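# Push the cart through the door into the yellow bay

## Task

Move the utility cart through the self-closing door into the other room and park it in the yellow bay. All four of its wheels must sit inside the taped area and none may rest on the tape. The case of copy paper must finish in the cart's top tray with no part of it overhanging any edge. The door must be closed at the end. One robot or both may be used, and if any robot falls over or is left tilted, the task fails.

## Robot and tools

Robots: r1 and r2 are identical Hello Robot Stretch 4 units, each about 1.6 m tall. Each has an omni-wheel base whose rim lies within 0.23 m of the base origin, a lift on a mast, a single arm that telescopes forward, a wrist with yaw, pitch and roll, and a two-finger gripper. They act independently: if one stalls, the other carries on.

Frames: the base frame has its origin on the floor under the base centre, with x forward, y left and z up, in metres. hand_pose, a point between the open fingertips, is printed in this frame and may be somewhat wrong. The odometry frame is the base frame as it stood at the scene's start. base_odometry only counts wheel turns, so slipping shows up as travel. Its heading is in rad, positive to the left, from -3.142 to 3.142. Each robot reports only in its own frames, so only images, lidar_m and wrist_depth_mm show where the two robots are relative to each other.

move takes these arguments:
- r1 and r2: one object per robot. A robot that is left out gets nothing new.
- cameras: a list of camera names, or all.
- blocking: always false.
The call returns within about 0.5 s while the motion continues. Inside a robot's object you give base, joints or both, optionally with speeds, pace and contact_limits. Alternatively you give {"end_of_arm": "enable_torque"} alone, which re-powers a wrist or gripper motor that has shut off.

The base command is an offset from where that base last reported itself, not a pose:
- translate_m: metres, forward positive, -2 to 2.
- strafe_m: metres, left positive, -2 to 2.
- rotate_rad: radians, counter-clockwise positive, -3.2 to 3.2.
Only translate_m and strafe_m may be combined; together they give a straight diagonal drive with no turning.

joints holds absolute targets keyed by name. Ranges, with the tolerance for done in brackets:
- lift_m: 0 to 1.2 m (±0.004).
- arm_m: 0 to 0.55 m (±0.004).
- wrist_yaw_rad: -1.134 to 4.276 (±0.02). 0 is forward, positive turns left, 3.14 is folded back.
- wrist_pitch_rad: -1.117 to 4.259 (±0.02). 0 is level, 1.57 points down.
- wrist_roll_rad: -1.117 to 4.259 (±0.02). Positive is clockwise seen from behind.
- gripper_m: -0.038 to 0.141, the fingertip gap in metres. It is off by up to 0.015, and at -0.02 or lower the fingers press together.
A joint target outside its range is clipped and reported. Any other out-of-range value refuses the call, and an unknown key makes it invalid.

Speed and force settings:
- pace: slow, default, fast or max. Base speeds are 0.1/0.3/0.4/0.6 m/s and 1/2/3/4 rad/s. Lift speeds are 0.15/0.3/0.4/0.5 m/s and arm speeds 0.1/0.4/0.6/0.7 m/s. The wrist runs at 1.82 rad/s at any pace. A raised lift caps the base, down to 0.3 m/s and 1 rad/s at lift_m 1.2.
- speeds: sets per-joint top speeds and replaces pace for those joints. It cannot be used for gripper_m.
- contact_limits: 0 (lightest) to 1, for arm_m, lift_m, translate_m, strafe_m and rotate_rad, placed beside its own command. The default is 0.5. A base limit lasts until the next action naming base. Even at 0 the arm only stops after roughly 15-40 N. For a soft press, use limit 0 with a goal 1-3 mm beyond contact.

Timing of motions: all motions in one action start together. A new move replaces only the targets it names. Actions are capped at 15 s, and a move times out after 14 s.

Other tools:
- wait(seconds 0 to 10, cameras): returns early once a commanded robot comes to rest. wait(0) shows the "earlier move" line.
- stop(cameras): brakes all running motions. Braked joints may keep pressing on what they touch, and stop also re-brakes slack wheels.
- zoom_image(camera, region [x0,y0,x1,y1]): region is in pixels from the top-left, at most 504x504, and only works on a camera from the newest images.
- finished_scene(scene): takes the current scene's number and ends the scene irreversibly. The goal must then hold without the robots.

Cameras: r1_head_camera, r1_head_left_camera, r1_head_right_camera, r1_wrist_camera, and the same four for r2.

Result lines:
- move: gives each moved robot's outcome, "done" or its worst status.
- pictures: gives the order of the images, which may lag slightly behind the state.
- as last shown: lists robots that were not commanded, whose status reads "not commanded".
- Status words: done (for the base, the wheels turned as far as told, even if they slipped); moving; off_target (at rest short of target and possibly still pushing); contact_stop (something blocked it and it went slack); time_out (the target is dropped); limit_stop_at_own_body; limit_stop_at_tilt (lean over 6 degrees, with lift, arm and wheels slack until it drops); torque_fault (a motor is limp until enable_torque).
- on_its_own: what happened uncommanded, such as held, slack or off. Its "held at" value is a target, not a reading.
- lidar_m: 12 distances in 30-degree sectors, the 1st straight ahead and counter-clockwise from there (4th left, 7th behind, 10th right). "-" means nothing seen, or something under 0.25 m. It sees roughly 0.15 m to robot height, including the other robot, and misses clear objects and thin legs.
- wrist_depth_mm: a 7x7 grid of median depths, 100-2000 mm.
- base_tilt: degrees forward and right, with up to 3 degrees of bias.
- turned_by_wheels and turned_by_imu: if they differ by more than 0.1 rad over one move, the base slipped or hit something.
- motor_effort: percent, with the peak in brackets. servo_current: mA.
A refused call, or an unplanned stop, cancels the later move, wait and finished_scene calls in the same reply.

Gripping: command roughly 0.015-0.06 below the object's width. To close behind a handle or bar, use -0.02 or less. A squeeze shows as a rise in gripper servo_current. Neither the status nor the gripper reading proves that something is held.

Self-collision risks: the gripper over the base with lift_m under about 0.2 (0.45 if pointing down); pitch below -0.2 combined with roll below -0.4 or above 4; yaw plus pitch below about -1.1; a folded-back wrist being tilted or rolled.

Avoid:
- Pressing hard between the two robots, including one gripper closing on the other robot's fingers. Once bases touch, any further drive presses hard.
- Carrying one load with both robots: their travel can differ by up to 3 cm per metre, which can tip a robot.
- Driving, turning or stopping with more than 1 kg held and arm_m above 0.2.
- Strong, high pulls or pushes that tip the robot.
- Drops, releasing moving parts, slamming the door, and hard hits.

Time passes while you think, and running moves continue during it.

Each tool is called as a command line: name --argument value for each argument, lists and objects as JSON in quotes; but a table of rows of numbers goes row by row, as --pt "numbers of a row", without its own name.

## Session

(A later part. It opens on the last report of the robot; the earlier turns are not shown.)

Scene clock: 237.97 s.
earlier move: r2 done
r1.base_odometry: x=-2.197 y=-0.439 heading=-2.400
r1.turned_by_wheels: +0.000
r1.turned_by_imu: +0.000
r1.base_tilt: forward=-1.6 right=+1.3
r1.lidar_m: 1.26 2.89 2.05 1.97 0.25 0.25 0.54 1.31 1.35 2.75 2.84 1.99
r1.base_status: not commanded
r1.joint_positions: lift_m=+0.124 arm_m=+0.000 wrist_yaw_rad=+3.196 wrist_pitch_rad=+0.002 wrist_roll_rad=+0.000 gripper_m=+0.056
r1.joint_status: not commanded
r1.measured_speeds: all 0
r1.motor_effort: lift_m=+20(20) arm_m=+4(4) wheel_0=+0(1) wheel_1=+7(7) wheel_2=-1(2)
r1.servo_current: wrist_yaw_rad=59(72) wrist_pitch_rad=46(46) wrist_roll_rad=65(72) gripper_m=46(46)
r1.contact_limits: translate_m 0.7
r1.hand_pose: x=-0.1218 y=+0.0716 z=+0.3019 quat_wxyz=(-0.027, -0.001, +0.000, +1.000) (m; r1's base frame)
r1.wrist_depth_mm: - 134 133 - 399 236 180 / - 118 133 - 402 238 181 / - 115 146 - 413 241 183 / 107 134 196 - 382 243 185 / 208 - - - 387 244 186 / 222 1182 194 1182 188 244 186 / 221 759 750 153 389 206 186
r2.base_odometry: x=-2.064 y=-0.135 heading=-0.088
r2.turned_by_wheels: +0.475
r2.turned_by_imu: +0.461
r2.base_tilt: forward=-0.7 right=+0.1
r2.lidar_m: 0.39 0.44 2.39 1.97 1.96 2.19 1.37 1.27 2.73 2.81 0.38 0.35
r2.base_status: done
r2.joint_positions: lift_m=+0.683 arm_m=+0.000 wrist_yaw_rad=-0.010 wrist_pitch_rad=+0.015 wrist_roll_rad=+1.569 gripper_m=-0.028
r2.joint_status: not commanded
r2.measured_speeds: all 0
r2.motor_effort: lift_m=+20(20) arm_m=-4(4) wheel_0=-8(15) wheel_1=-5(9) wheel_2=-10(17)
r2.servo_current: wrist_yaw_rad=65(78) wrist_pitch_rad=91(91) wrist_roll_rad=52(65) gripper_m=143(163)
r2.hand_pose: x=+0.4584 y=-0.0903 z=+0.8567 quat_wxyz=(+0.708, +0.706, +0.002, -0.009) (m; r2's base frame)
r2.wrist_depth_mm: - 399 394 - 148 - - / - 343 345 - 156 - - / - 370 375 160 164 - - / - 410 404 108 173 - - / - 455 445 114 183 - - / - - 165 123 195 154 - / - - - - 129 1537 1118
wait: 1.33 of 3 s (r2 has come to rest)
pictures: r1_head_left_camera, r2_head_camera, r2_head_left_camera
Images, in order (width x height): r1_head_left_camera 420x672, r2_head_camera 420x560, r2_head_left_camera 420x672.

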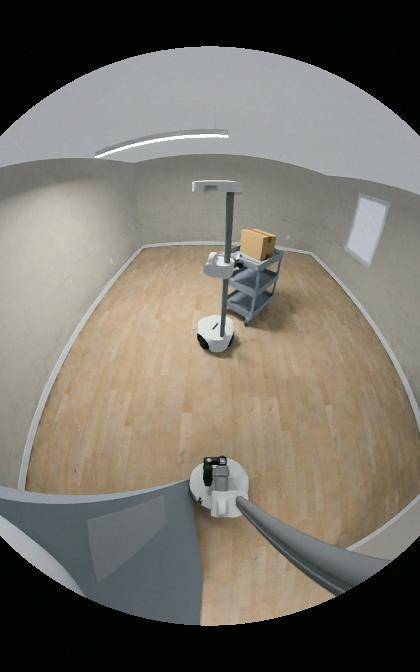

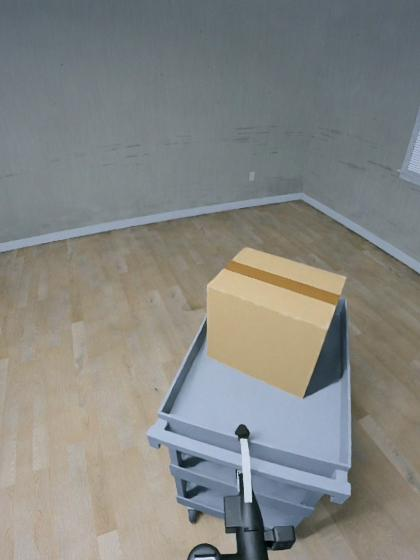

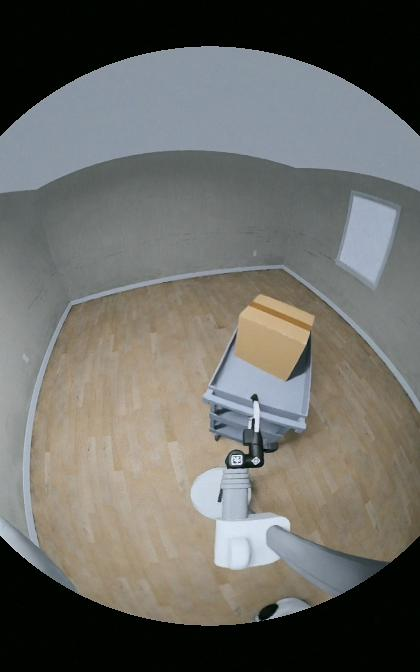

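move --blocking false --cameras '[]' --r2 '{"base":{"strafe_m":-0.5},"pace":"slow"}'

wait --seconds 6.5 --cameras '[]'

move --blocking false --cameras '[]' --r2 '{"base":{"rotate_rad":0.53},"pace":"slow"}'

wait --seconds 3 --cameras '["r2_head_camera","r1_head_left_camera","r2_head_left_camera"]'

Scene clock: 250.50 s.
move: r2 moving
r1: as last shown
r1.lidar_m: 1.24 2.86 2.05 1.98 0.25 0.25 0.51 1.33 1.37 2.76 2.82 1.99
r1.motor_effort: lift_m=+19(20) arm_m=+4(4) wheel_0=+0(1) wheel_1=+7(7) wheel_2=-1(2)
r1.servo_current: wrist_yaw_rad=59(59) wrist_pitch_rad=46(46) wrist_roll_rad=52(65) gripper_m=39(52)
r1.contact_limits: translate_m 0.7
r1.wrist_depth_mm: - 133 133 - 399 236 181 / - 118 133 - 404 238 182 / - 115 146 - 410 241 184 / 107 135 196 - 384 242 185 / 209 - - - 384 244 186 / 223 1229 194 1205 188 245 186 / 221 750 750 153 387 206 186
r2.base_odometry: x=-2.065 y=-0.149 heading=-0.088
r2.turned_by_wheels: +0.000
r2.turned_by_imu: +0.001
r2.base_tilt: forward=-0.7 right=+0.0
r2.lidar_m: 0.39 0.47 2.43 1.98 1.97 2.18 1.34 1.26 2.73 2.76 0.39 0.35
r2.base_status: strafe_m moving
r2.joint_positions: lift_m=+0.683 arm_m=+0.000 wrist_yaw_rad=-0.008 wrist_pitch_rad=+0.015 wrist_roll_rad=+1.569 gripper_m=-0.028
r2.joint_status: not commanded
r2.measured_speeds: translate_m=+0.000 strafe_m=-0.055 rotate_rad=+0.001 lift_m=+0.000 arm_m=+0.000 wrist_yaw_rad=+0.047 wrist_pitch_rad=+0.000 wrist_roll_rad=+0.000
r2.motor_effort: lift_m=+20(20) arm_m=-4(4) wheel_0=+9(9) wheel_1=-10(10) wheel_2=-1(8)
r2.servo_current: wrist_yaw_rad=65(65) wrist_pitch_rad=78(85) wrist_roll_rad=59(59) gripper_m=163(163)
r2.hand_pose: x=+0.4586 y=-0.0896 z=+0.8567 quat_wxyz=(+0.708, +0.706, +0.003, -0.008) (m; r2's base frame)
r2.wrist_depth_mm: - 392 387 - 146 - - / - 342 343 - 154 - - / - 370 370 - 162 - - / - 407 402 106 172 - - / - 462 442 112 182 - - / - - 165 121 194 156 - / - - - - 202 1366 1118
pictures: none
No camera images: "cameras" was empty.

Scene clock: 256.17 s.
earlier move: r2 done
r1.base_odometry: x=-2.197 y=-0.439 heading=-2.400
r1.turned_by_wheels: +0.000
r1.turned_by_imu: +0.000
r1.base_tilt: forward=-1.6 right=+1.3
r1.lidar_m: 1.18 2.87 2.06 1.96 0.25 0.25 0.54 1.31 1.37 2.74 2.83 1.17
r1.base_status: not commanded
r1.joint_positions: lift_m=+0.124 arm_m=+0.000 wrist_yaw_rad=+3.196 wrist_pitch_rad=+0.002 wrist_roll_rad=+0.000 gripper_m=+0.056
r1.joint_status: not commanded
r1.measured_speeds: all 0
r1.motor_effort: lift_m=+20(20) arm_m=+4(4) wheel_0=+0(1) wheel_1=+7(7) wheel_2=-2(2)
r1.servo_current: wrist_yaw_rad=33(78) wrist_pitch_rad=46(52) wrist_roll_rad=46(72) gripper_m=39(52)
r1.contact_limits: translate_m 0.7
r1.hand_pose: x=-0.1218 y=+0.0716 z=+0.3019 quat_wxyz=(-0.027, -0.001, +0.000, +1.000) (m; r1's base frame)
r1.wrist_depth_mm: - 134 133 - 399 236 180 / - 118 133 - 404 238 181 / - 115 145 - 413 240 183 / 107 135 196 - 384 243 186 / 208 - - - 384 244 185 / 223 1205 194 1182 188 244 186 / 220 759 750 153 389 206 186
r2.base_odometry: x=-2.108 y=-0.633 heading=-0.087
r2.turned_by_wheels: +0.000
r2.turned_by_imu: +0.003
r2.base_tilt: forward=-0.7 right=+0.0
r2.lidar_m: 0.31 0.31 2.98 2.45 2.42 2.72 1.19 2.34 2.56 2.33 2.31 0.42
r2.base_status: done
r2.joint_positions: lift_m=+0.683 arm_m=+0.000 wrist_yaw_rad=+0.006 wrist_pitch_rad=+0.015 wrist_roll_rad=+1.570 gripper_m=-0.028
r2.joint_status: not commanded
r2.measured_speeds: all 0
r2.motor_effort: lift_m=+20(21) arm_m=-4(4) wheel_0=+6(16) wheel_1=-2(10) wheel_2=+0(8)
r2.servo_current: wrist_yaw_rad=59(65) wrist_pitch_rad=78(91) wrist_roll_rad=46(59) gripper_m=163(169)
r2.hand_pose: x=+0.4598 y=-0.0858 z=+0.8567 quat_wxyz=(+0.707, +0.707, +0.007, -0.003) (m; r2's base frame)
r2.wrist_depth_mm: - - - 241 253 1430 1008 / - - - 229 236 1537 462 / - - - 217 222 1576 - / - 413 413 206 212 809 - / - 402 407 143 202 - - / - 397 177 137 193 156 - / - 389 394 - 186 151 -
wait: 5.67 of 6.5 s (r2 has come to rest)
pictures: none
No camera images: "cameras" was empty.

Scene clock: 256.67 s.
move: r2 moving
r1: as last shown
r1.lidar_m: 1.16 2.90 2.06 1.98 0.25 0.25 0.52 1.30 1.36 2.75 2.85 1.16
r1.motor_effort: lift_m=+19(20) arm_m=+4(4) wheel_0=+0(1) wheel_1=+7(7) wheel_2=-2(2)
r1.servo_current: wrist_yaw_rad=52(65) wrist_pitch_rad=46(52) wrist_roll_rad=46(59) gripper_m=39(46)
r1.contact_limits: translate_m 0.7
r1.wrist_depth_mm: - 133 133 - 399 237 180 / - 118 133 - 407 237 182 / - 115 146 - 410 240 183 / 107 135 196 - 384 244 185 / 208 - - - 384 245 186 / 223 1205 193 1182 188 245 186 / 220 768 759 153 389 206 186
r2.base_odometry: x=-2.108 y=-0.633 heading=+0.037
r2.turned_by_wheels: +0.124
r2.turned_by_imu: +0.120
r2.base_tilt: forward=-0.7 right=+0.1
r2.lidar_m: 0.31 0.32 2.78 2.44 2.42 1.57 1.14 2.33 2.63 2.31 2.32 0.41
r2.base_status: rotate_rad moving
r2.joint_positions: lift_m=+0.683 arm_m=+0.000 wrist_yaw_rad=-0.008 wrist_pitch_rad=+0.015 wrist_roll_rad=+1.570 gripper_m=-0.028
r2.joint_status: not commanded
r2.measured_speeds: translate_m=+0.001 strafe_m=+0.002 rotate_rad=+0.480 lift_m=+0.000 arm_m=-0.001 wrist_yaw_rad=-0.035 wrist_pitch_rad=+0.000 wrist_roll_rad=+0.000
r2.motor_effort: lift_m=+20(20) arm_m=-3(4) wheel_0=-11(11) wheel_1=-7(8) wheel_2=-18(18)
r2.servo_current: wrist_yaw_rad=52(59) wrist_pitch_rad=85(85) wrist_roll_rad=52(52) gripper_m=156(163)
r2.hand_pose: x=+0.4585 y=-0.0898 z=+0.8567 quat_wxyz=(+0.707, +0.707, +0.002, -0.008) (m; r2's base frame)
r2.wrist_depth_mm: - - - 220 227 1618 1118 / - - - 213 217 1576 480 / - - - 147 210 707 - / - 397 402 142 203 820 - / - 399 404 138 197 - - / - 402 179 188 190 157 - / - 397 404 - 186 - -
pictures: none
No camera images: "cameras" was empty.

Scene clock: 257.90 s.
earlier move: r2 done
r1.base_odometry: x=-2.197 y=-0.439 heading=-2.400
r1.turned_by_wheels: +0.000
r1.turned_by_imu: +0.000
r1.base_tilt: forward=-1.6 right=+1.3
r1.lidar_m: 1.18 2.90 2.05 1.96 0.25 0.26 0.51 1.30 1.36 2.75 2.84 1.16
r1.base_status: not commanded
r1.joint_positions: lift_m=+0.124 arm_m=+0.000 wrist_yaw_rad=+3.196 wrist_pitch_rad=+0.002 wrist_roll_rad=+0.000 gripper_m=+0.056
r1.joint_status: not commanded
r1.measured_speeds: all 0
r1.motor_effort: lift_m=+19(20) arm_m=+4(4) wheel_0=+1(1) wheel_1=+7(7) wheel_2=-2(2)
r1.servo_current: wrist_yaw_rad=33(65) wrist_pitch_rad=39(52) wrist_roll_rad=39(78) gripper_m=39(46)
r1.contact_limits: translate_m 0.7
r1.hand_pose: x=-0.1218 y=+0.0716 z=+0.3019 quat_wxyz=(-0.027, -0.001, +0.000, +1.000) (m; r1's base frame)
r1.wrist_depth_mm: - 133 133 - 402 237 180 / - 118 133 - 404 239 182 / - 115 146 - 407 241 183 / 107 135 196 - 379 242 185 / 208 - - - 387 243 186 / 223 1182 195 1182 187 246 186 / 220 750 750 153 389 206 185
r2.base_odometry: x=-2.108 y=-0.633 heading=+0.441
r2.turned_by_wheels: +0.404
r2.turned_by_imu: +0.392
r2.base_tilt: forward=-0.7 right=+0.1
r2.lidar_m: 0.38 2.98 2.45 2.43 2.75 1.15 2.34 2.60 2.33 2.33 0.38 0.34
r2.base_status: done
r2.joint_positions: lift_m=+0.683 arm_m=+0.000 wrist_yaw_rad=-0.010 wrist_pitch_rad=+0.015 wrist_roll_rad=+1.570 gripper_m=-0.028
r2.joint_status: not commanded
r2.measured_speeds: all 0
r2.motor_effort: lift_m=+20(21) arm_m=-4(4) wheel_0=-10(14) wheel_1=-5(8) wheel_2=-7(18)
r2.servo_current: wrist_yaw_rad=59(78) wrist_pitch_rad=72(85) wrist_roll_rad=52(59) gripper_m=156(163)
r2.hand_pose: x=+0.4583 y=-0.0904 z=+0.8567 quat_wxyz=(+0.707, +0.707, +0.002, -0.009) (m; r2's base frame)
r2.wrist_depth_mm: 312 312 320 - 138 - - / - 340 345 - 147 - - / - 379 382 - 158 - - / - 430 421 104 169 - - / - - 477 109 184 544 - / - - 178 123 201 157 - / - - - - 131 1397 1182
wait: 1.23 of 3 s (r2 has come to rest)
pictures: r1_head_left_camera, r2_head_camera, r2_head_left_camera
Images, in order (width x height): r1_head_left_camera 420x672, r2_head_camera 420x560, r2_head_left_camera 420x672.

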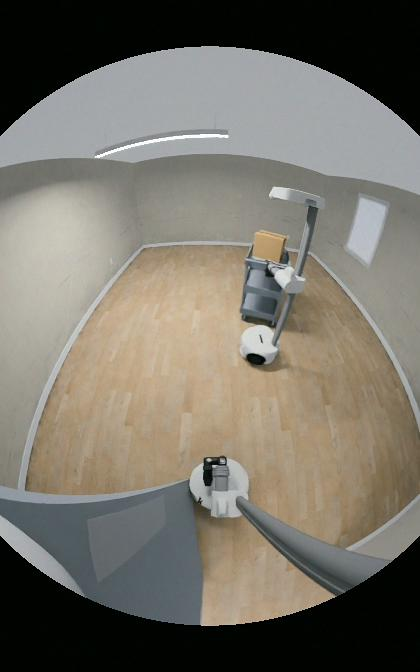

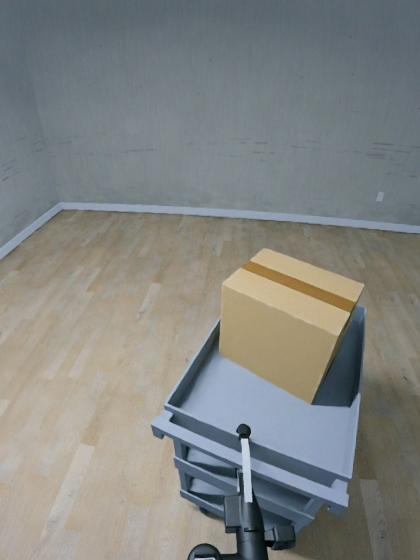

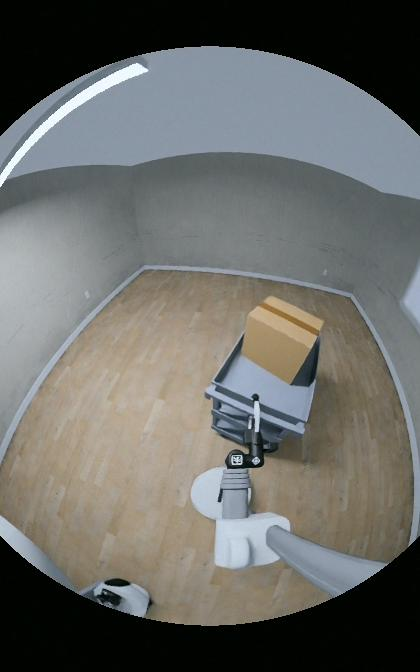

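move --blocking false --cameras '[]' --r2 '{"base":{"translate_m":-0.76,"strafe_m":0.046},"pace":"slow"}'

wait --seconds 9 --cameras '["r1_head_left_camera","r2_head_left_camera","r1_head_right_camera","r2_head_camera"]'

zoom_image --camera "r2_head_camera" --region '[130, 220, 390, 540]'

Scene clock: 272.60 s.
move: r2 moving
r1: as last shown
r1.lidar_m: 1.16 2.88 2.07 1.97 0.25 0.25 0.53 1.32 1.35 2.75 2.84 1.15
r1.motor_effort: lift_m=+20(20) arm_m=+4(4) wheel_0=+0(1) wheel_1=+7(7) wheel_2=-1(2)
r1.servo_current: wrist_yaw_rad=46(65) wrist_pitch_rad=33(52) wrist_roll_rad=39(59) gripper_m=46(46)
r1.contact_limits: translate_m 0.7
r1.wrist_depth_mm: - 133 133 - 399 236 180 / - 118 134 - 407 238 182 / - 115 146 - 413 240 184 / 107 135 196 - 384 243 185 / 208 - - - 384 245 186 / 223 1229 194 1160 187 245 186 / 220 759 759 153 389 206 186
r2.base_odometry: x=-2.119 y=-0.637 heading=+0.440
r2.turned_by_wheels: -0.001
r2.turned_by_imu: +0.000
r2.base_tilt: forward=-0.7 right=+0.1
r2.lidar_m: 0.40 2.97 2.41 2.44 2.71 1.16 2.33 2.55 2.34 2.31 0.37 0.34
r2.base_status: translate_m moving; strafe_m moving
r2.joint_positions: lift_m=+0.683 arm_m=+0.000 wrist_yaw_rad=-0.010 wrist_pitch_rad=+0.015 wrist_roll_rad=+1.570 gripper_m=-0.028
r2.joint_status: not commanded
r2.measured_speeds: translate_m=-0.048 strafe_m=+0.003 rotate_rad=+0.001 lift_m=+0.000 arm_m=+0.000 wrist_yaw_rad=+0.000 wrist_pitch_rad=+0.000 wrist_roll_rad=+0.000
r2.motor_effort: lift_m=+20(20) arm_m=-4(4) wheel_0=-13(16) wheel_1=-9(9) wheel_2=+10(10)
r2.servo_current: wrist_yaw_rad=72(78) wrist_pitch_rad=78(78) wrist_roll_rad=52(52) gripper_m=163(163)
r2.hand_pose: x=+0.4583 y=-0.0904 z=+0.8567 quat_wxyz=(+0.707, +0.707, +0.002, -0.009) (m; r2's base frame)
r2.wrist_depth_mm: 312 314 319 - 139 - - / - 345 347 - 148 - - / - 382 384 - 159 - - / - 430 418 104 172 - - / - - 473 111 185 549 - / - - 177 123 202 157 459 / - - - - 132 1397 1118
pictures: none
No camera images: "cameras" was empty.

Scene clock: 281.00 s.
earlier move: r2 done
r1.base_odometry: x=-2.197 y=-0.439 heading=-2.400
r1.turned_by_wheels: +0.000
r1.turned_by_imu: -0.001
r1.base_tilt: forward=-1.6 right=+1.3
r1.lidar_m: 1.07 2.85 2.07 1.99 0.25 0.26 0.52 1.30 1.39 2.76 0.54 0.55
r1.base_status: not commanded
r1.joint_positions: lift_m=+0.124 arm_m=+0.000 wrist_yaw_rad=+3.196 wrist_pitch_rad=+0.002 wrist_roll_rad=+0.000 gripper_m=+0.056
r1.joint_status: not commanded
r1.measured_speeds: all 0
r1.motor_effort: lift_m=+19(20) arm_m=+3(4) wheel_0=+0(1) wheel_1=+7(7) wheel_2=-2(2)
r1.servo_current: wrist_yaw_rad=65(65) wrist_pitch_rad=39(52) wrist_roll_rad=52(72) gripper_m=39(52)
r1.contact_limits: translate_m 0.7
r1.hand_pose: x=-0.1218 y=+0.0716 z=+0.3019 quat_wxyz=(-0.027, -0.001, +0.000, +1.000) (m; r1's base frame)
r1.wrist_depth_mm: - 133 133 - 397 237 180 / - 118 133 - 404 237 182 / - 115 146 - 410 240 183 / 107 135 196 - 382 242 186 / 208 - - - 384 244 186 / 223 1229 195 1182 188 245 186 / 220 768 750 153 392 206 186
r2.base_odometry: x=-2.814 y=-0.915 heading=+0.442
r2.turned_by_wheels: +0.001
r2.turned_by_imu: +0.006
r2.base_tilt: forward=-0.6 right=+0.1
r2.lidar_m: 0.33 0.35 2.53 2.52 0.54 0.59 1.58 1.75 2.23 2.21 2.50 0.40
r2.base_status: done
r2.joint_positions: lift_m=+0.683 arm_m=+0.000 wrist_yaw_rad=+0.007 wrist_pitch_rad=+0.015 wrist_roll_rad=+1.571 gripper_m=-0.028
r2.joint_status: not commanded
r2.measured_speeds: all 0
r2.motor_effort: lift_m=+20(21) arm_m=-4(4) wheel_0=+1(16) wheel_1=-3(9) wheel_2=+11(15)
r2.servo_current: wrist_yaw_rad=46(78) wrist_pitch_rad=78(85) wrist_roll_rad=59(65) gripper_m=150(169)
r2.hand_pose: x=+0.4599 y=-0.0853 z=+0.8567 quat_wxyz=(+0.707, +0.707, +0.008, -0.003) (m; r2's base frame)
r2.wrist_depth_mm: - - - 193 195 1537 1138 / - - - 193 195 699 - / - 387 389 132 193 - - / - 397 394 132 194 - - / - 407 410 132 194 - - / - 421 178 132 193 158 - / - 436 436 - 192 512 -
wait: 8.40 of 9 s (r2 has come to rest)
pictures: r1_head_left_camera, r1_head_right_camera, r2_head_camera, r2_head_left_camera
Images, in order (width x height): r1_head_left_camera 420x672, r1_head_right_camera 420x672, r2_head_camera 420x560, r2_head_left_camera 420x672.

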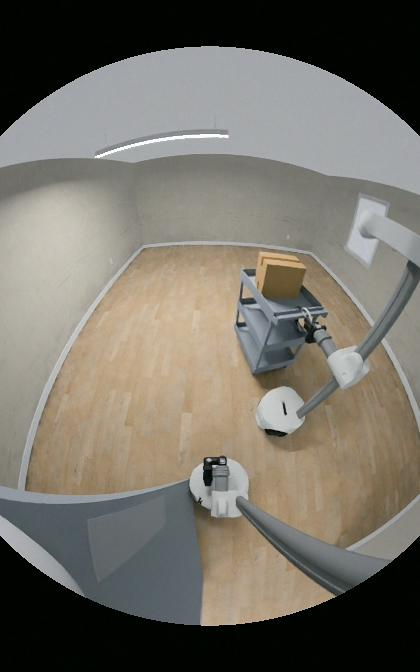

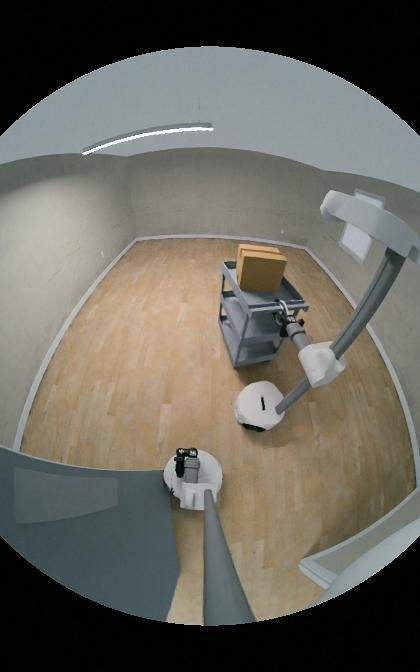

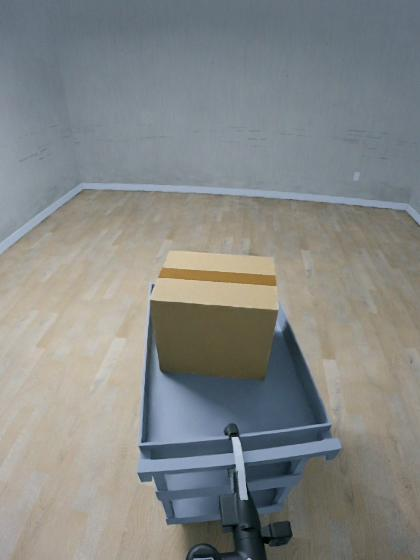

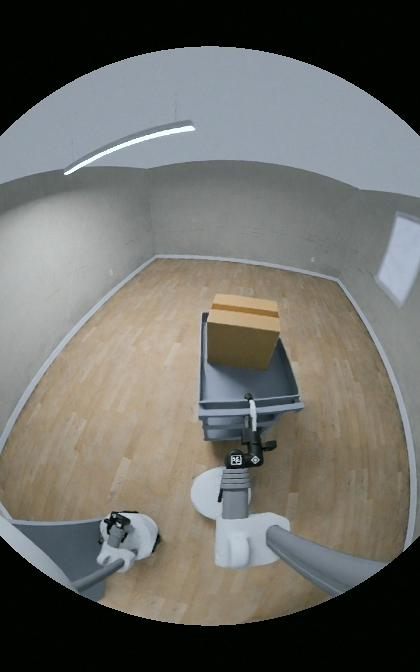

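Scaled by 1.575 from the camera's 420x560 image, which has a finer 1200x1600 frame.

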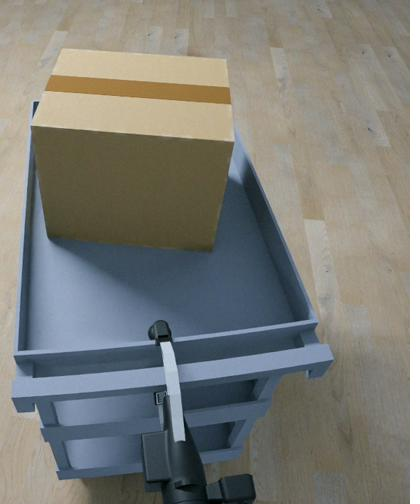

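move --blocking false --cameras '[]' --r2 '{"base":{"translate_m":-0.7,"strafe_m":-0.01},"pace":"slow"}'

wait --seconds 9 --cameras '["r1_head_right_camera","r2_head_camera","r2_head_right_camera"]'

Scene clock: 297.37 s.
move: r2 moving
r1: as last shown
r1.turned_by_imu: +0.000
r1.lidar_m: 1.05 2.91 2.07 1.98 0.25 0.25 0.54 1.30 1.36 2.74 0.55 0.55
r1.motor_effort: lift_m=+19(19) arm_m=+4(4) wheel_0=+0(1) wheel_1=+7(7) wheel_2=-1(2)
r1.servo_current: wrist_yaw_rad=52(59) wrist_pitch_rad=46(46) wrist_roll_rad=52(65) gripper_m=46(46)
r1.contact_limits: translate_m 0.7
r1.wrist_depth_mm: - 133 133 - 399 237 180 / - 118 133 - 404 237 182 / - 115 146 - 413 241 184 / 107 134 196 - 382 242 185 / 208 - - - 387 243 186 / 224 1205 193 1160 187 245 186 / 220 750 759 153 387 206 187
r2.base_odometry: x=-2.826 y=-0.921 heading=+0.442
r2.turned_by_wheels: +0.001
r2.turned_by_imu: +0.001
r2.base_tilt: forward=-0.7 right=+0.0
r2.lidar_m: 0.34 0.37 2.55 2.51 0.55 0.58 1.57 1.72 2.24 2.20 2.49 0.41
r2.base_status: translate_m moving; strafe_m moving
r2.joint_positions: lift_m=+0.683 arm_m=+0.000 wrist_yaw_rad=+0.007 wrist_pitch_rad=+0.015 wrist_roll_rad=+1.571 gripper_m=-0.028
r2.joint_status: not commanded
r2.measured_speeds: translate_m=-0.047 strafe_m=-0.001 rotate_rad=+0.000 lift_m=+0.000 arm_m=+0.000 wrist_yaw_rad=+0.000 wrist_pitch_rad=+0.000 wrist_roll_rad=+0.000
r2.motor_effort: lift_m=+20(20) arm_m=-4(4) wheel_0=+2(5) wheel_1=-5(7) wheel_2=+17(17)
r2.servo_current: wrist_yaw_rad=39(65) wrist_pitch_rad=78(85) wrist_roll_rad=52(59) gripper_m=163(163)
r2.hand_pose: x=+0.4599 y=-0.0853 z=+0.8567 quat_wxyz=(+0.707, +0.707, +0.008, -0.003) (m; r2's base frame)
r2.wrist_depth_mm: - - - 194 196 1537 1098 / - - - 195 195 732 - / - 389 392 133 194 - - / - 394 397 133 194 - - / - 407 410 133 194 - - / - 418 177 132 194 158 - / - 442 436 - 193 517 -
pictures: none
No camera images: "cameras" was empty.

Scene clock: 305.13 s.
earlier move: r2 done
r1.base_odometry: x=-2.197 y=-0.439 heading=-2.400
r1.turned_by_wheels: +0.000
r1.turned_by_imu: +0.000
r1.base_tilt: forward=-1.6 right=+1.3
r1.lidar_m: 0.56 2.88 2.07 1.97 0.25 0.27 0.54 1.32 0.46 0.45 0.45 0.46
r1.base_status: not commanded
r1.joint_positions: lift_m=+0.124 arm_m=+0.000 wrist_yaw_rad=+3.196 wrist_pitch_rad=+0.002 wrist_roll_rad=+0.000 gripper_m=+0.056
r1.joint_status: not commanded
r1.measured_speeds: all 0
r1.motor_effort: lift_m=+19(20) arm_m=+4(4) wheel_0=+0(1) wheel_1=+7(7) wheel_2=-2(2)
r1.servo_current: wrist_yaw_rad=46(65) wrist_pitch_rad=39(52) wrist_roll_rad=59(78) gripper_m=39(46)
r1.contact_limits: translate_m 0.7
r1.hand_pose: x=-0.1218 y=+0.0716 z=+0.3019 quat_wxyz=(-0.027, -0.001, +0.000, +1.000) (m; r1's base frame)
r1.wrist_depth_mm: - 134 133 - 399 237 181 / - 118 133 - 404 239 181 / - 115 146 - 413 241 183 / 107 135 196 - 382 242 185 / 208 - - - 384 244 185 / 222 1205 194 1182 188 244 186 / 221 750 759 153 387 206 186
r2.base_odometry: x=-3.442 y=-1.224 heading=+0.443
r2.turned_by_wheels: +0.000
r2.turned_by_imu: +0.006
r2.base_tilt: forward=-0.6 right=+0.1
r2.lidar_m: 0.28 0.29 0.44 0.46 0.90 3.85 0.87 0.98 1.59 2.10 2.34 0.44
r2.base_status: done
r2.joint_positions: lift_m=+0.683 arm_m=+0.000 wrist_yaw_rad=+0.012 wrist_pitch_rad=+0.015 wrist_roll_rad=+1.571 gripper_m=-0.028
r2.joint_status: not commanded
r2.measured_speeds: all 0
r2.motor_effort: lift_m=+20(21) arm_m=-4(4) wheel_0=+4(7) wheel_1=-3(7) wheel_2=+11(18)
r2.servo_current: wrist_yaw_rad=78(85) wrist_pitch_rad=85(91) wrist_roll_rad=46(65) gripper_m=163(169)
r2.hand_pose: x=+0.4603 y=-0.0841 z=+0.8567 quat_wxyz=(+0.707, +0.707, +0.009, -0.001) (m; r2's base frame)
r2.wrist_depth_mm: - - - 274 301 309 310 / - - - 256 277 1499 1118 / - - - 236 249 1576 480 / - - - 220 226 723 - / - 415 415 150 210 - - / - 399 176 141 195 157 - / - 158 384 - 186 151 -
wait: 7.77 of 9 s (r2 has come to rest)
pictures: r1_head_right_camera, r2_head_camera, r2_head_right_camera
Images, in order (width x height): r1_head_right_camera 420x672, r2_head_camera 420x560, r2_head_right_camera 420x672.

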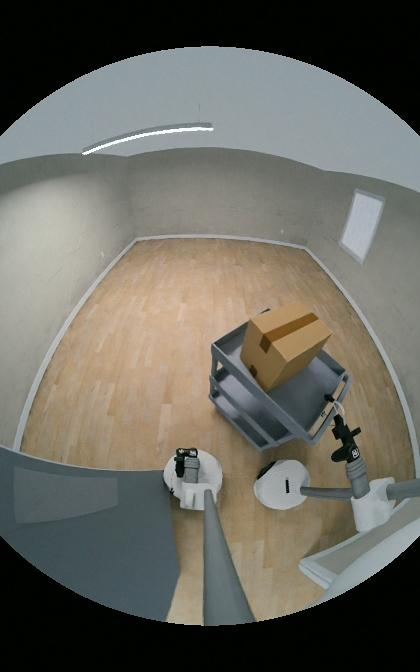

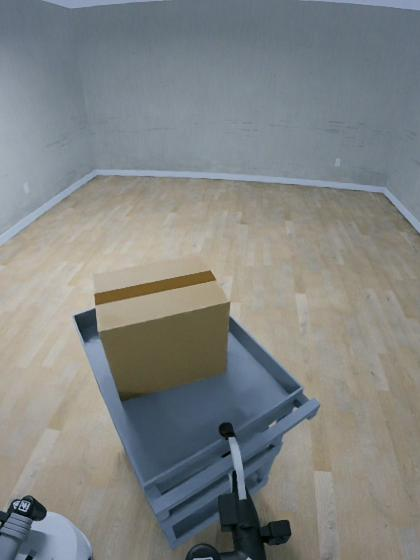

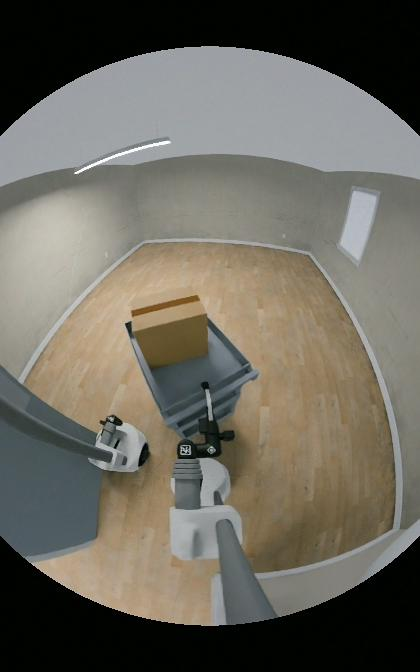

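move --blocking false --cameras '[]' --r2 '{"joints":{"gripper_m":0.14}}'

wait --seconds 2 --cameras '["r2_wrist_camera","r2_head_camera"]'

move --blocking false --cameras '[]' --r2 '{"base":{"translate_m":0.02,"strafe_m":-0.09},"pace":"slow"}'

wait --seconds 2 --cameras '["r2_wrist_camera","r2_head_camera"]'

Scene clock: 327.93 s.
move: r2 moving
r1: as last shown
r1.lidar_m: 0.58 2.90 2.07 1.95 0.25 0.25 0.53 1.33 0.50 0.42 0.46 0.46
r1.servo_current: wrist_yaw_rad=46(65) wrist_pitch_rad=46(46) wrist_roll_rad=52(52) gripper_m=39(46)
r1.contact_limits: translate_m 0.7
r1.wrist_depth_mm: - 133 134 - 397 236 181 / - 118 133 - 404 238 182 / - 115 146 - 413 240 183 / 107 134 196 - 379 243 185 / 208 - - - 384 244 186 / 223 1229 193 1182 187 245 185 / 221 750 759 153 387 206 186
r2.base_odometry: x=-3.443 y=-1.224 heading=+0.442
r2.turned_by_wheels: +0.000
r2.turned_by_imu: +0.000
r2.base_tilt: forward=-0.7 right=+0.0
r2.lidar_m: 0.27 0.28 0.46 0.47 0.90 3.83 0.89 0.96 1.56 2.08 2.35 0.45
r2.base_status: not commanded
r2.joint_positions: lift_m=+0.683 arm_m=+0.000 wrist_yaw_rad=+0.012 wrist_pitch_rad=+0.015 wrist_roll_rad=+1.571 gripper_m=-0.003
r2.joint_status: gripper_m moving
r2.measured_speeds: translate_m=+0.000 strafe_m=+0.000 rotate_rad=-0.001 lift_m=+0.000 arm_m=+0.000 wrist_yaw_rad=+0.000 wrist_pitch_rad=+0.000 wrist_roll_rad=+0.000
r2.motor_effort: lift_m=+20(20) arm_m=-4(4) wheel_0=+4(4) wheel_1=-2(3) wheel_2=+8(11)
r2.servo_current: wrist_yaw_rad=65(78) wrist_pitch_rad=78(85) wrist_roll_rad=39(52) gripper_m=98(163)
r2.hand_pose: x=+0.4603 y=-0.0841 z=+0.8567 quat_wxyz=(+0.707, +0.707, +0.009, -0.001) (m; r2's base frame)
r2.wrist_depth_mm: - - - 283 309 310 319 / - - - 264 320 1499 1138 / - - - 241 255 1576 484 / - - - 224 232 715 - / - 415 418 155 215 768 - / - 402 178 144 198 159 - / - 387 389 - 133 165 -
pictures: none
No camera images: "cameras" was empty.

Scene clock: 329.93 s.
earlier move: r2 done
r1.base_odometry: x=-2.197 y=-0.439 heading=-2.400
r1.turned_by_wheels: +0.000
r1.turned_by_imu: +0.000
r1.base_tilt: forward=-1.6 right=+1.3
r1.lidar_m: 0.59 2.88 2.08 1.96 0.25 0.25 0.54 1.31 0.47 0.44 0.47 0.48
r1.base_status: not commanded
r1.joint_positions: lift_m=+0.124 arm_m=+0.000 wrist_yaw_rad=+3.196 wrist_pitch_rad=+0.002 wrist_roll_rad=+0.000 gripper_m=+0.056
r1.joint_status: not commanded
r1.measured_speeds: all 0
r1.motor_effort: lift_m=+19(20) arm_m=+4(4) wheel_0=+0(1) wheel_1=+7(7) wheel_2=-1(2)
r1.servo_current: wrist_yaw_rad=52(65) wrist_pitch_rad=39(52) wrist_roll_rad=59(65) gripper_m=46(46)
r1.contact_limits: translate_m 0.7
r1.hand_pose: x=-0.1218 y=+0.0716 z=+0.3019 quat_wxyz=(-0.027, -0.001, +0.000, +1.000) (m; r1's base frame)
r1.wrist_depth_mm: - 134 133 - 402 236 180 / - 118 133 - 407 239 182 / - 115 146 - 410 240 185 / 107 134 196 - 382 243 185 / 209 - - - 384 243 186 / 224 1205 193 1182 188 244 185 / 220 759 750 154 387 206 185
r2.base_odometry: x=-3.443 y=-1.224 heading=+0.442
r2.turned_by_wheels: +0.000
r2.turned_by_imu: +0.000
r2.base_tilt: forward=-0.6 right=+0.1
r2.lidar_m: 0.31 0.34 0.48 0.48 0.90 3.85 0.87 0.97 1.60 2.09 2.32 0.47
r2.base_status: not commanded
r2.joint_positions: lift_m=+0.683 arm_m=+0.000 wrist_yaw_rad=+0.002 wrist_pitch_rad=+0.009 wrist_roll_rad=+1.571 gripper_m=+0.140
r2.joint_status: all done
r2.measured_speeds: all 0
r2.motor_effort: lift_m=+20(21) arm_m=+4(4) wheel_0=+4(4) wheel_1=-2(3) wheel_2=+2(11)
r2.servo_current: wrist_yaw_rad=39(85) wrist_pitch_rad=52(85) wrist_roll_rad=52(59) gripper_m=46(163)
r2.hand_pose: x=+0.4594 y=-0.0869 z=+0.8584 quat_wxyz=(+0.707, +0.707, +0.004, -0.003) (m; r2's base frame)
r2.wrist_depth_mm: - - - 283 - 1661 1160 / - - - 306 336 349 349 / - - - 224 294 1708 488 / - - - 205 265 1808 - / - - 455 189 241 768 - / - 439 430 170 222 187 - / - 424 424 - 216 768 -
wait: 2.00 s; at rest by 1.97 s
pictures: r2_head_camera, r2_wrist_camera
Images, in order (width x height): r2_head_camera 420x560, r2_wrist_camera 616x392.

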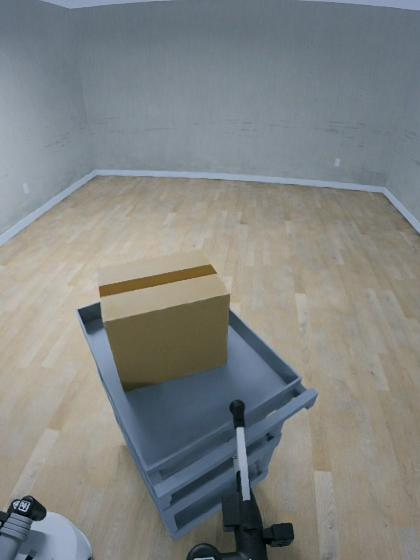

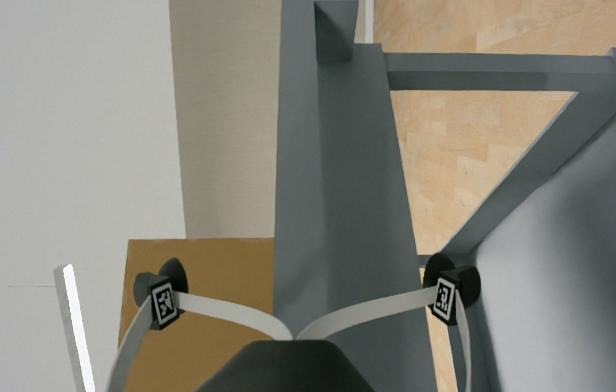

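Scene clock: 330.43 s.
move: r2 moving
r1: as last shown
r1.lidar_m: 0.61 2.86 2.08 1.97 0.25 0.25 0.50 1.32 0.48 0.47 0.48 0.46
r1.motor_effort: lift_m=+20(20) arm_m=+4(4) wheel_0=+0(1) wheel_1=+7(7) wheel_2=-2(2)
r1.servo_current: wrist_yaw_rad=39(59) wrist_pitch_rad=46(46) wrist_roll_rad=52(72) gripper_m=39(46)
r1.contact_limits: translate_m 0.7
r1.wrist_depth_mm: - 133 133 - 399 236 180 / - 118 133 - 404 239 182 / - 115 146 - 410 242 183 / 107 134 196 - 382 243 185 / 208 - - - 384 243 186 / 223 1229 193 1182 188 244 185 / 221 750 759 153 387 206 186
r2.base_odometry: x=-3.435 y=-1.234 heading=+0.441
r2.turned_by_wheels: -0.001
r2.turned_by_imu: -0.001
r2.base_tilt: forward=-0.7 right=+0.1
r2.lidar_m: 0.33 0.31 0.46 0.49 0.90 3.84 0.88 0.96 1.56 2.08 2.33 0.46
r2.base_status: translate_m moving; strafe_m moving
r2.joint_positions: lift_m=+0.683 arm_m=+0.000 wrist_yaw_rad=+0.002 wrist_pitch_rad=+0.009 wrist_roll_rad=+1.571 gripper_m=+0.140
r2.joint_status: not commanded
r2.measured_speeds: translate_m=+0.011 strafe_m=-0.049 rotate_rad=+0.000 lift_m=+0.000 arm_m=+0.000 wrist_yaw_rad=+0.000 wrist_pitch_rad=+0.000 wrist_roll_rad=+0.000
r2.motor_effort: lift_m=+20(20) arm_m=+4(4) wheel_0=+6(8) wheel_1=-8(10) wheel_2=-8(8)
r2.servo_current: wrist_yaw_rad=59(59) wrist_pitch_rad=59(59) wrist_roll_rad=39(72) gripper_m=59(59)
r2.hand_pose: x=+0.4594 y=-0.0869 z=+0.8584 quat_wxyz=(+0.707, +0.707, +0.004, -0.003) (m; r2's base frame)
r2.wrist_depth_mm: - - - 282 - 1661 1160 / - - - 312 336 345 349 / - - - 285 300 1708 496 / - - - 209 271 1921 - / - - 459 189 250 741 - / - 445 430 174 226 187 - / - 424 424 - 220 768 -
pictures: none
No camera images: "cameras" was empty.

Scene clock: 332.10 s.
earlier move: r2 done
r1.base_odometry: x=-2.197 y=-0.439 heading=-2.400
r1.turned_by_wheels: +0.000
r1.turned_by_imu: +0.000
r1.base_tilt: forward=-1.6 right=+1.3
r1.lidar_m: 0.60 2.91 2.06 1.96 0.25 0.25 0.54 1.32 0.56 0.54 0.47 0.47
r1.base_status: not commanded
r1.joint_positions: lift_m=+0.124 arm_m=+0.000 wrist_yaw_rad=+3.196 wrist_pitch_rad=+0.002 wrist_roll_rad=+0.000 gripper_m=+0.056
r1.joint_status: not commanded
r1.measured_speeds: all 0
r1.motor_effort: lift_m=+20(20) arm_m=+4(4) wheel_0=+0(1) wheel_1=+7(7) wheel_2=-1(2)
r1.servo_current: wrist_yaw_rad=59(72) wrist_pitch_rad=39(59) wrist_roll_rad=39(72) gripper_m=39(52)
r1.contact_limits: translate_m 0.7
r1.hand_pose: x=-0.1218 y=+0.0716 z=+0.3019 quat_wxyz=(-0.027, -0.001, +0.000, +1.000) (m; r1's base frame)
r1.wrist_depth_mm: - 134 133 - 399 236 180 / - 118 133 - 404 238 182 / - 115 146 - 413 240 183 / 107 134 196 - 382 243 185 / 208 - - - 384 245 186 / 222 1205 194 1182 188 245 186 / 222 759 750 153 389 206 186
r2.base_odometry: x=-3.386 y=-1.297 heading=+0.442
r2.turned_by_wheels: +0.000
r2.turned_by_imu: +0.000
r2.base_tilt: forward=-0.7 right=+0.1
r2.lidar_m: 0.35 0.32 0.53 0.55 0.99 3.88 0.91 1.01 1.65 1.99 2.26 0.49
r2.base_status: done
r2.joint_positions: lift_m=+0.683 arm_m=+0.000 wrist_yaw_rad=+0.002 wrist_pitch_rad=+0.009 wrist_roll_rad=+1.571 gripper_m=+0.140
r2.joint_status: not commanded
r2.measured_speeds: all 0
r2.motor_effort: lift_m=+20(20) arm_m=+4(4) wheel_0=+5(11) wheel_1=-5(10) wheel_2=-5(9)
r2.servo_current: wrist_yaw_rad=52(59) wrist_pitch_rad=52(59) wrist_roll_rad=39(72) gripper_m=52(65)
r2.hand_pose: x=+0.4594 y=-0.0869 z=+0.8584 quat_wxyz=(+0.707, +0.707, +0.004, -0.003) (m; r2's base frame)
r2.wrist_depth_mm: - - - - - 1661 1160 / - - - - - 1708 1160 / - - - 267 324 1499 1118 / - - - 287 303 1576 480 / - - - 218 274 1618 - / - - 439 196 211 187 - / - 430 430 - 240 788 -
wait: 1.67 of 2 s (r2 has come to rest)
pictures: r2_head_camera, r2_wrist_camera
Images, in order (width x height): r2_head_camera 420x560, r2_wrist_camera 616x392.

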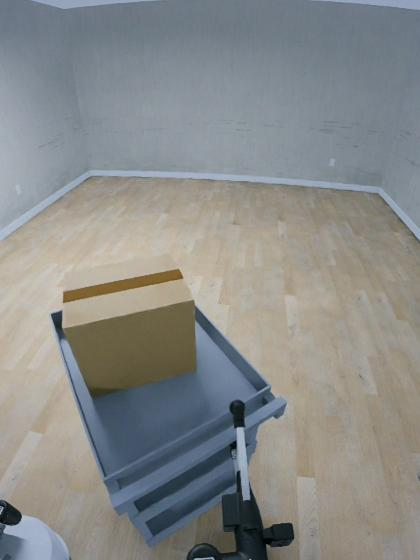

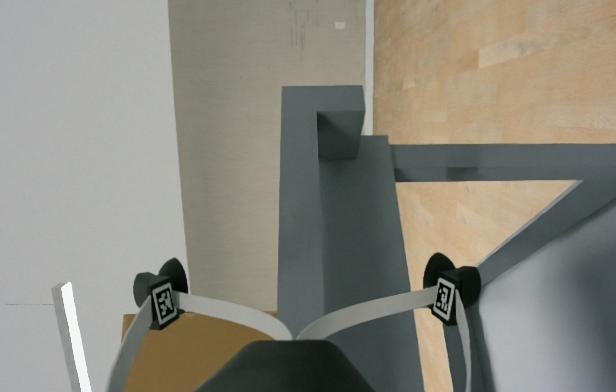

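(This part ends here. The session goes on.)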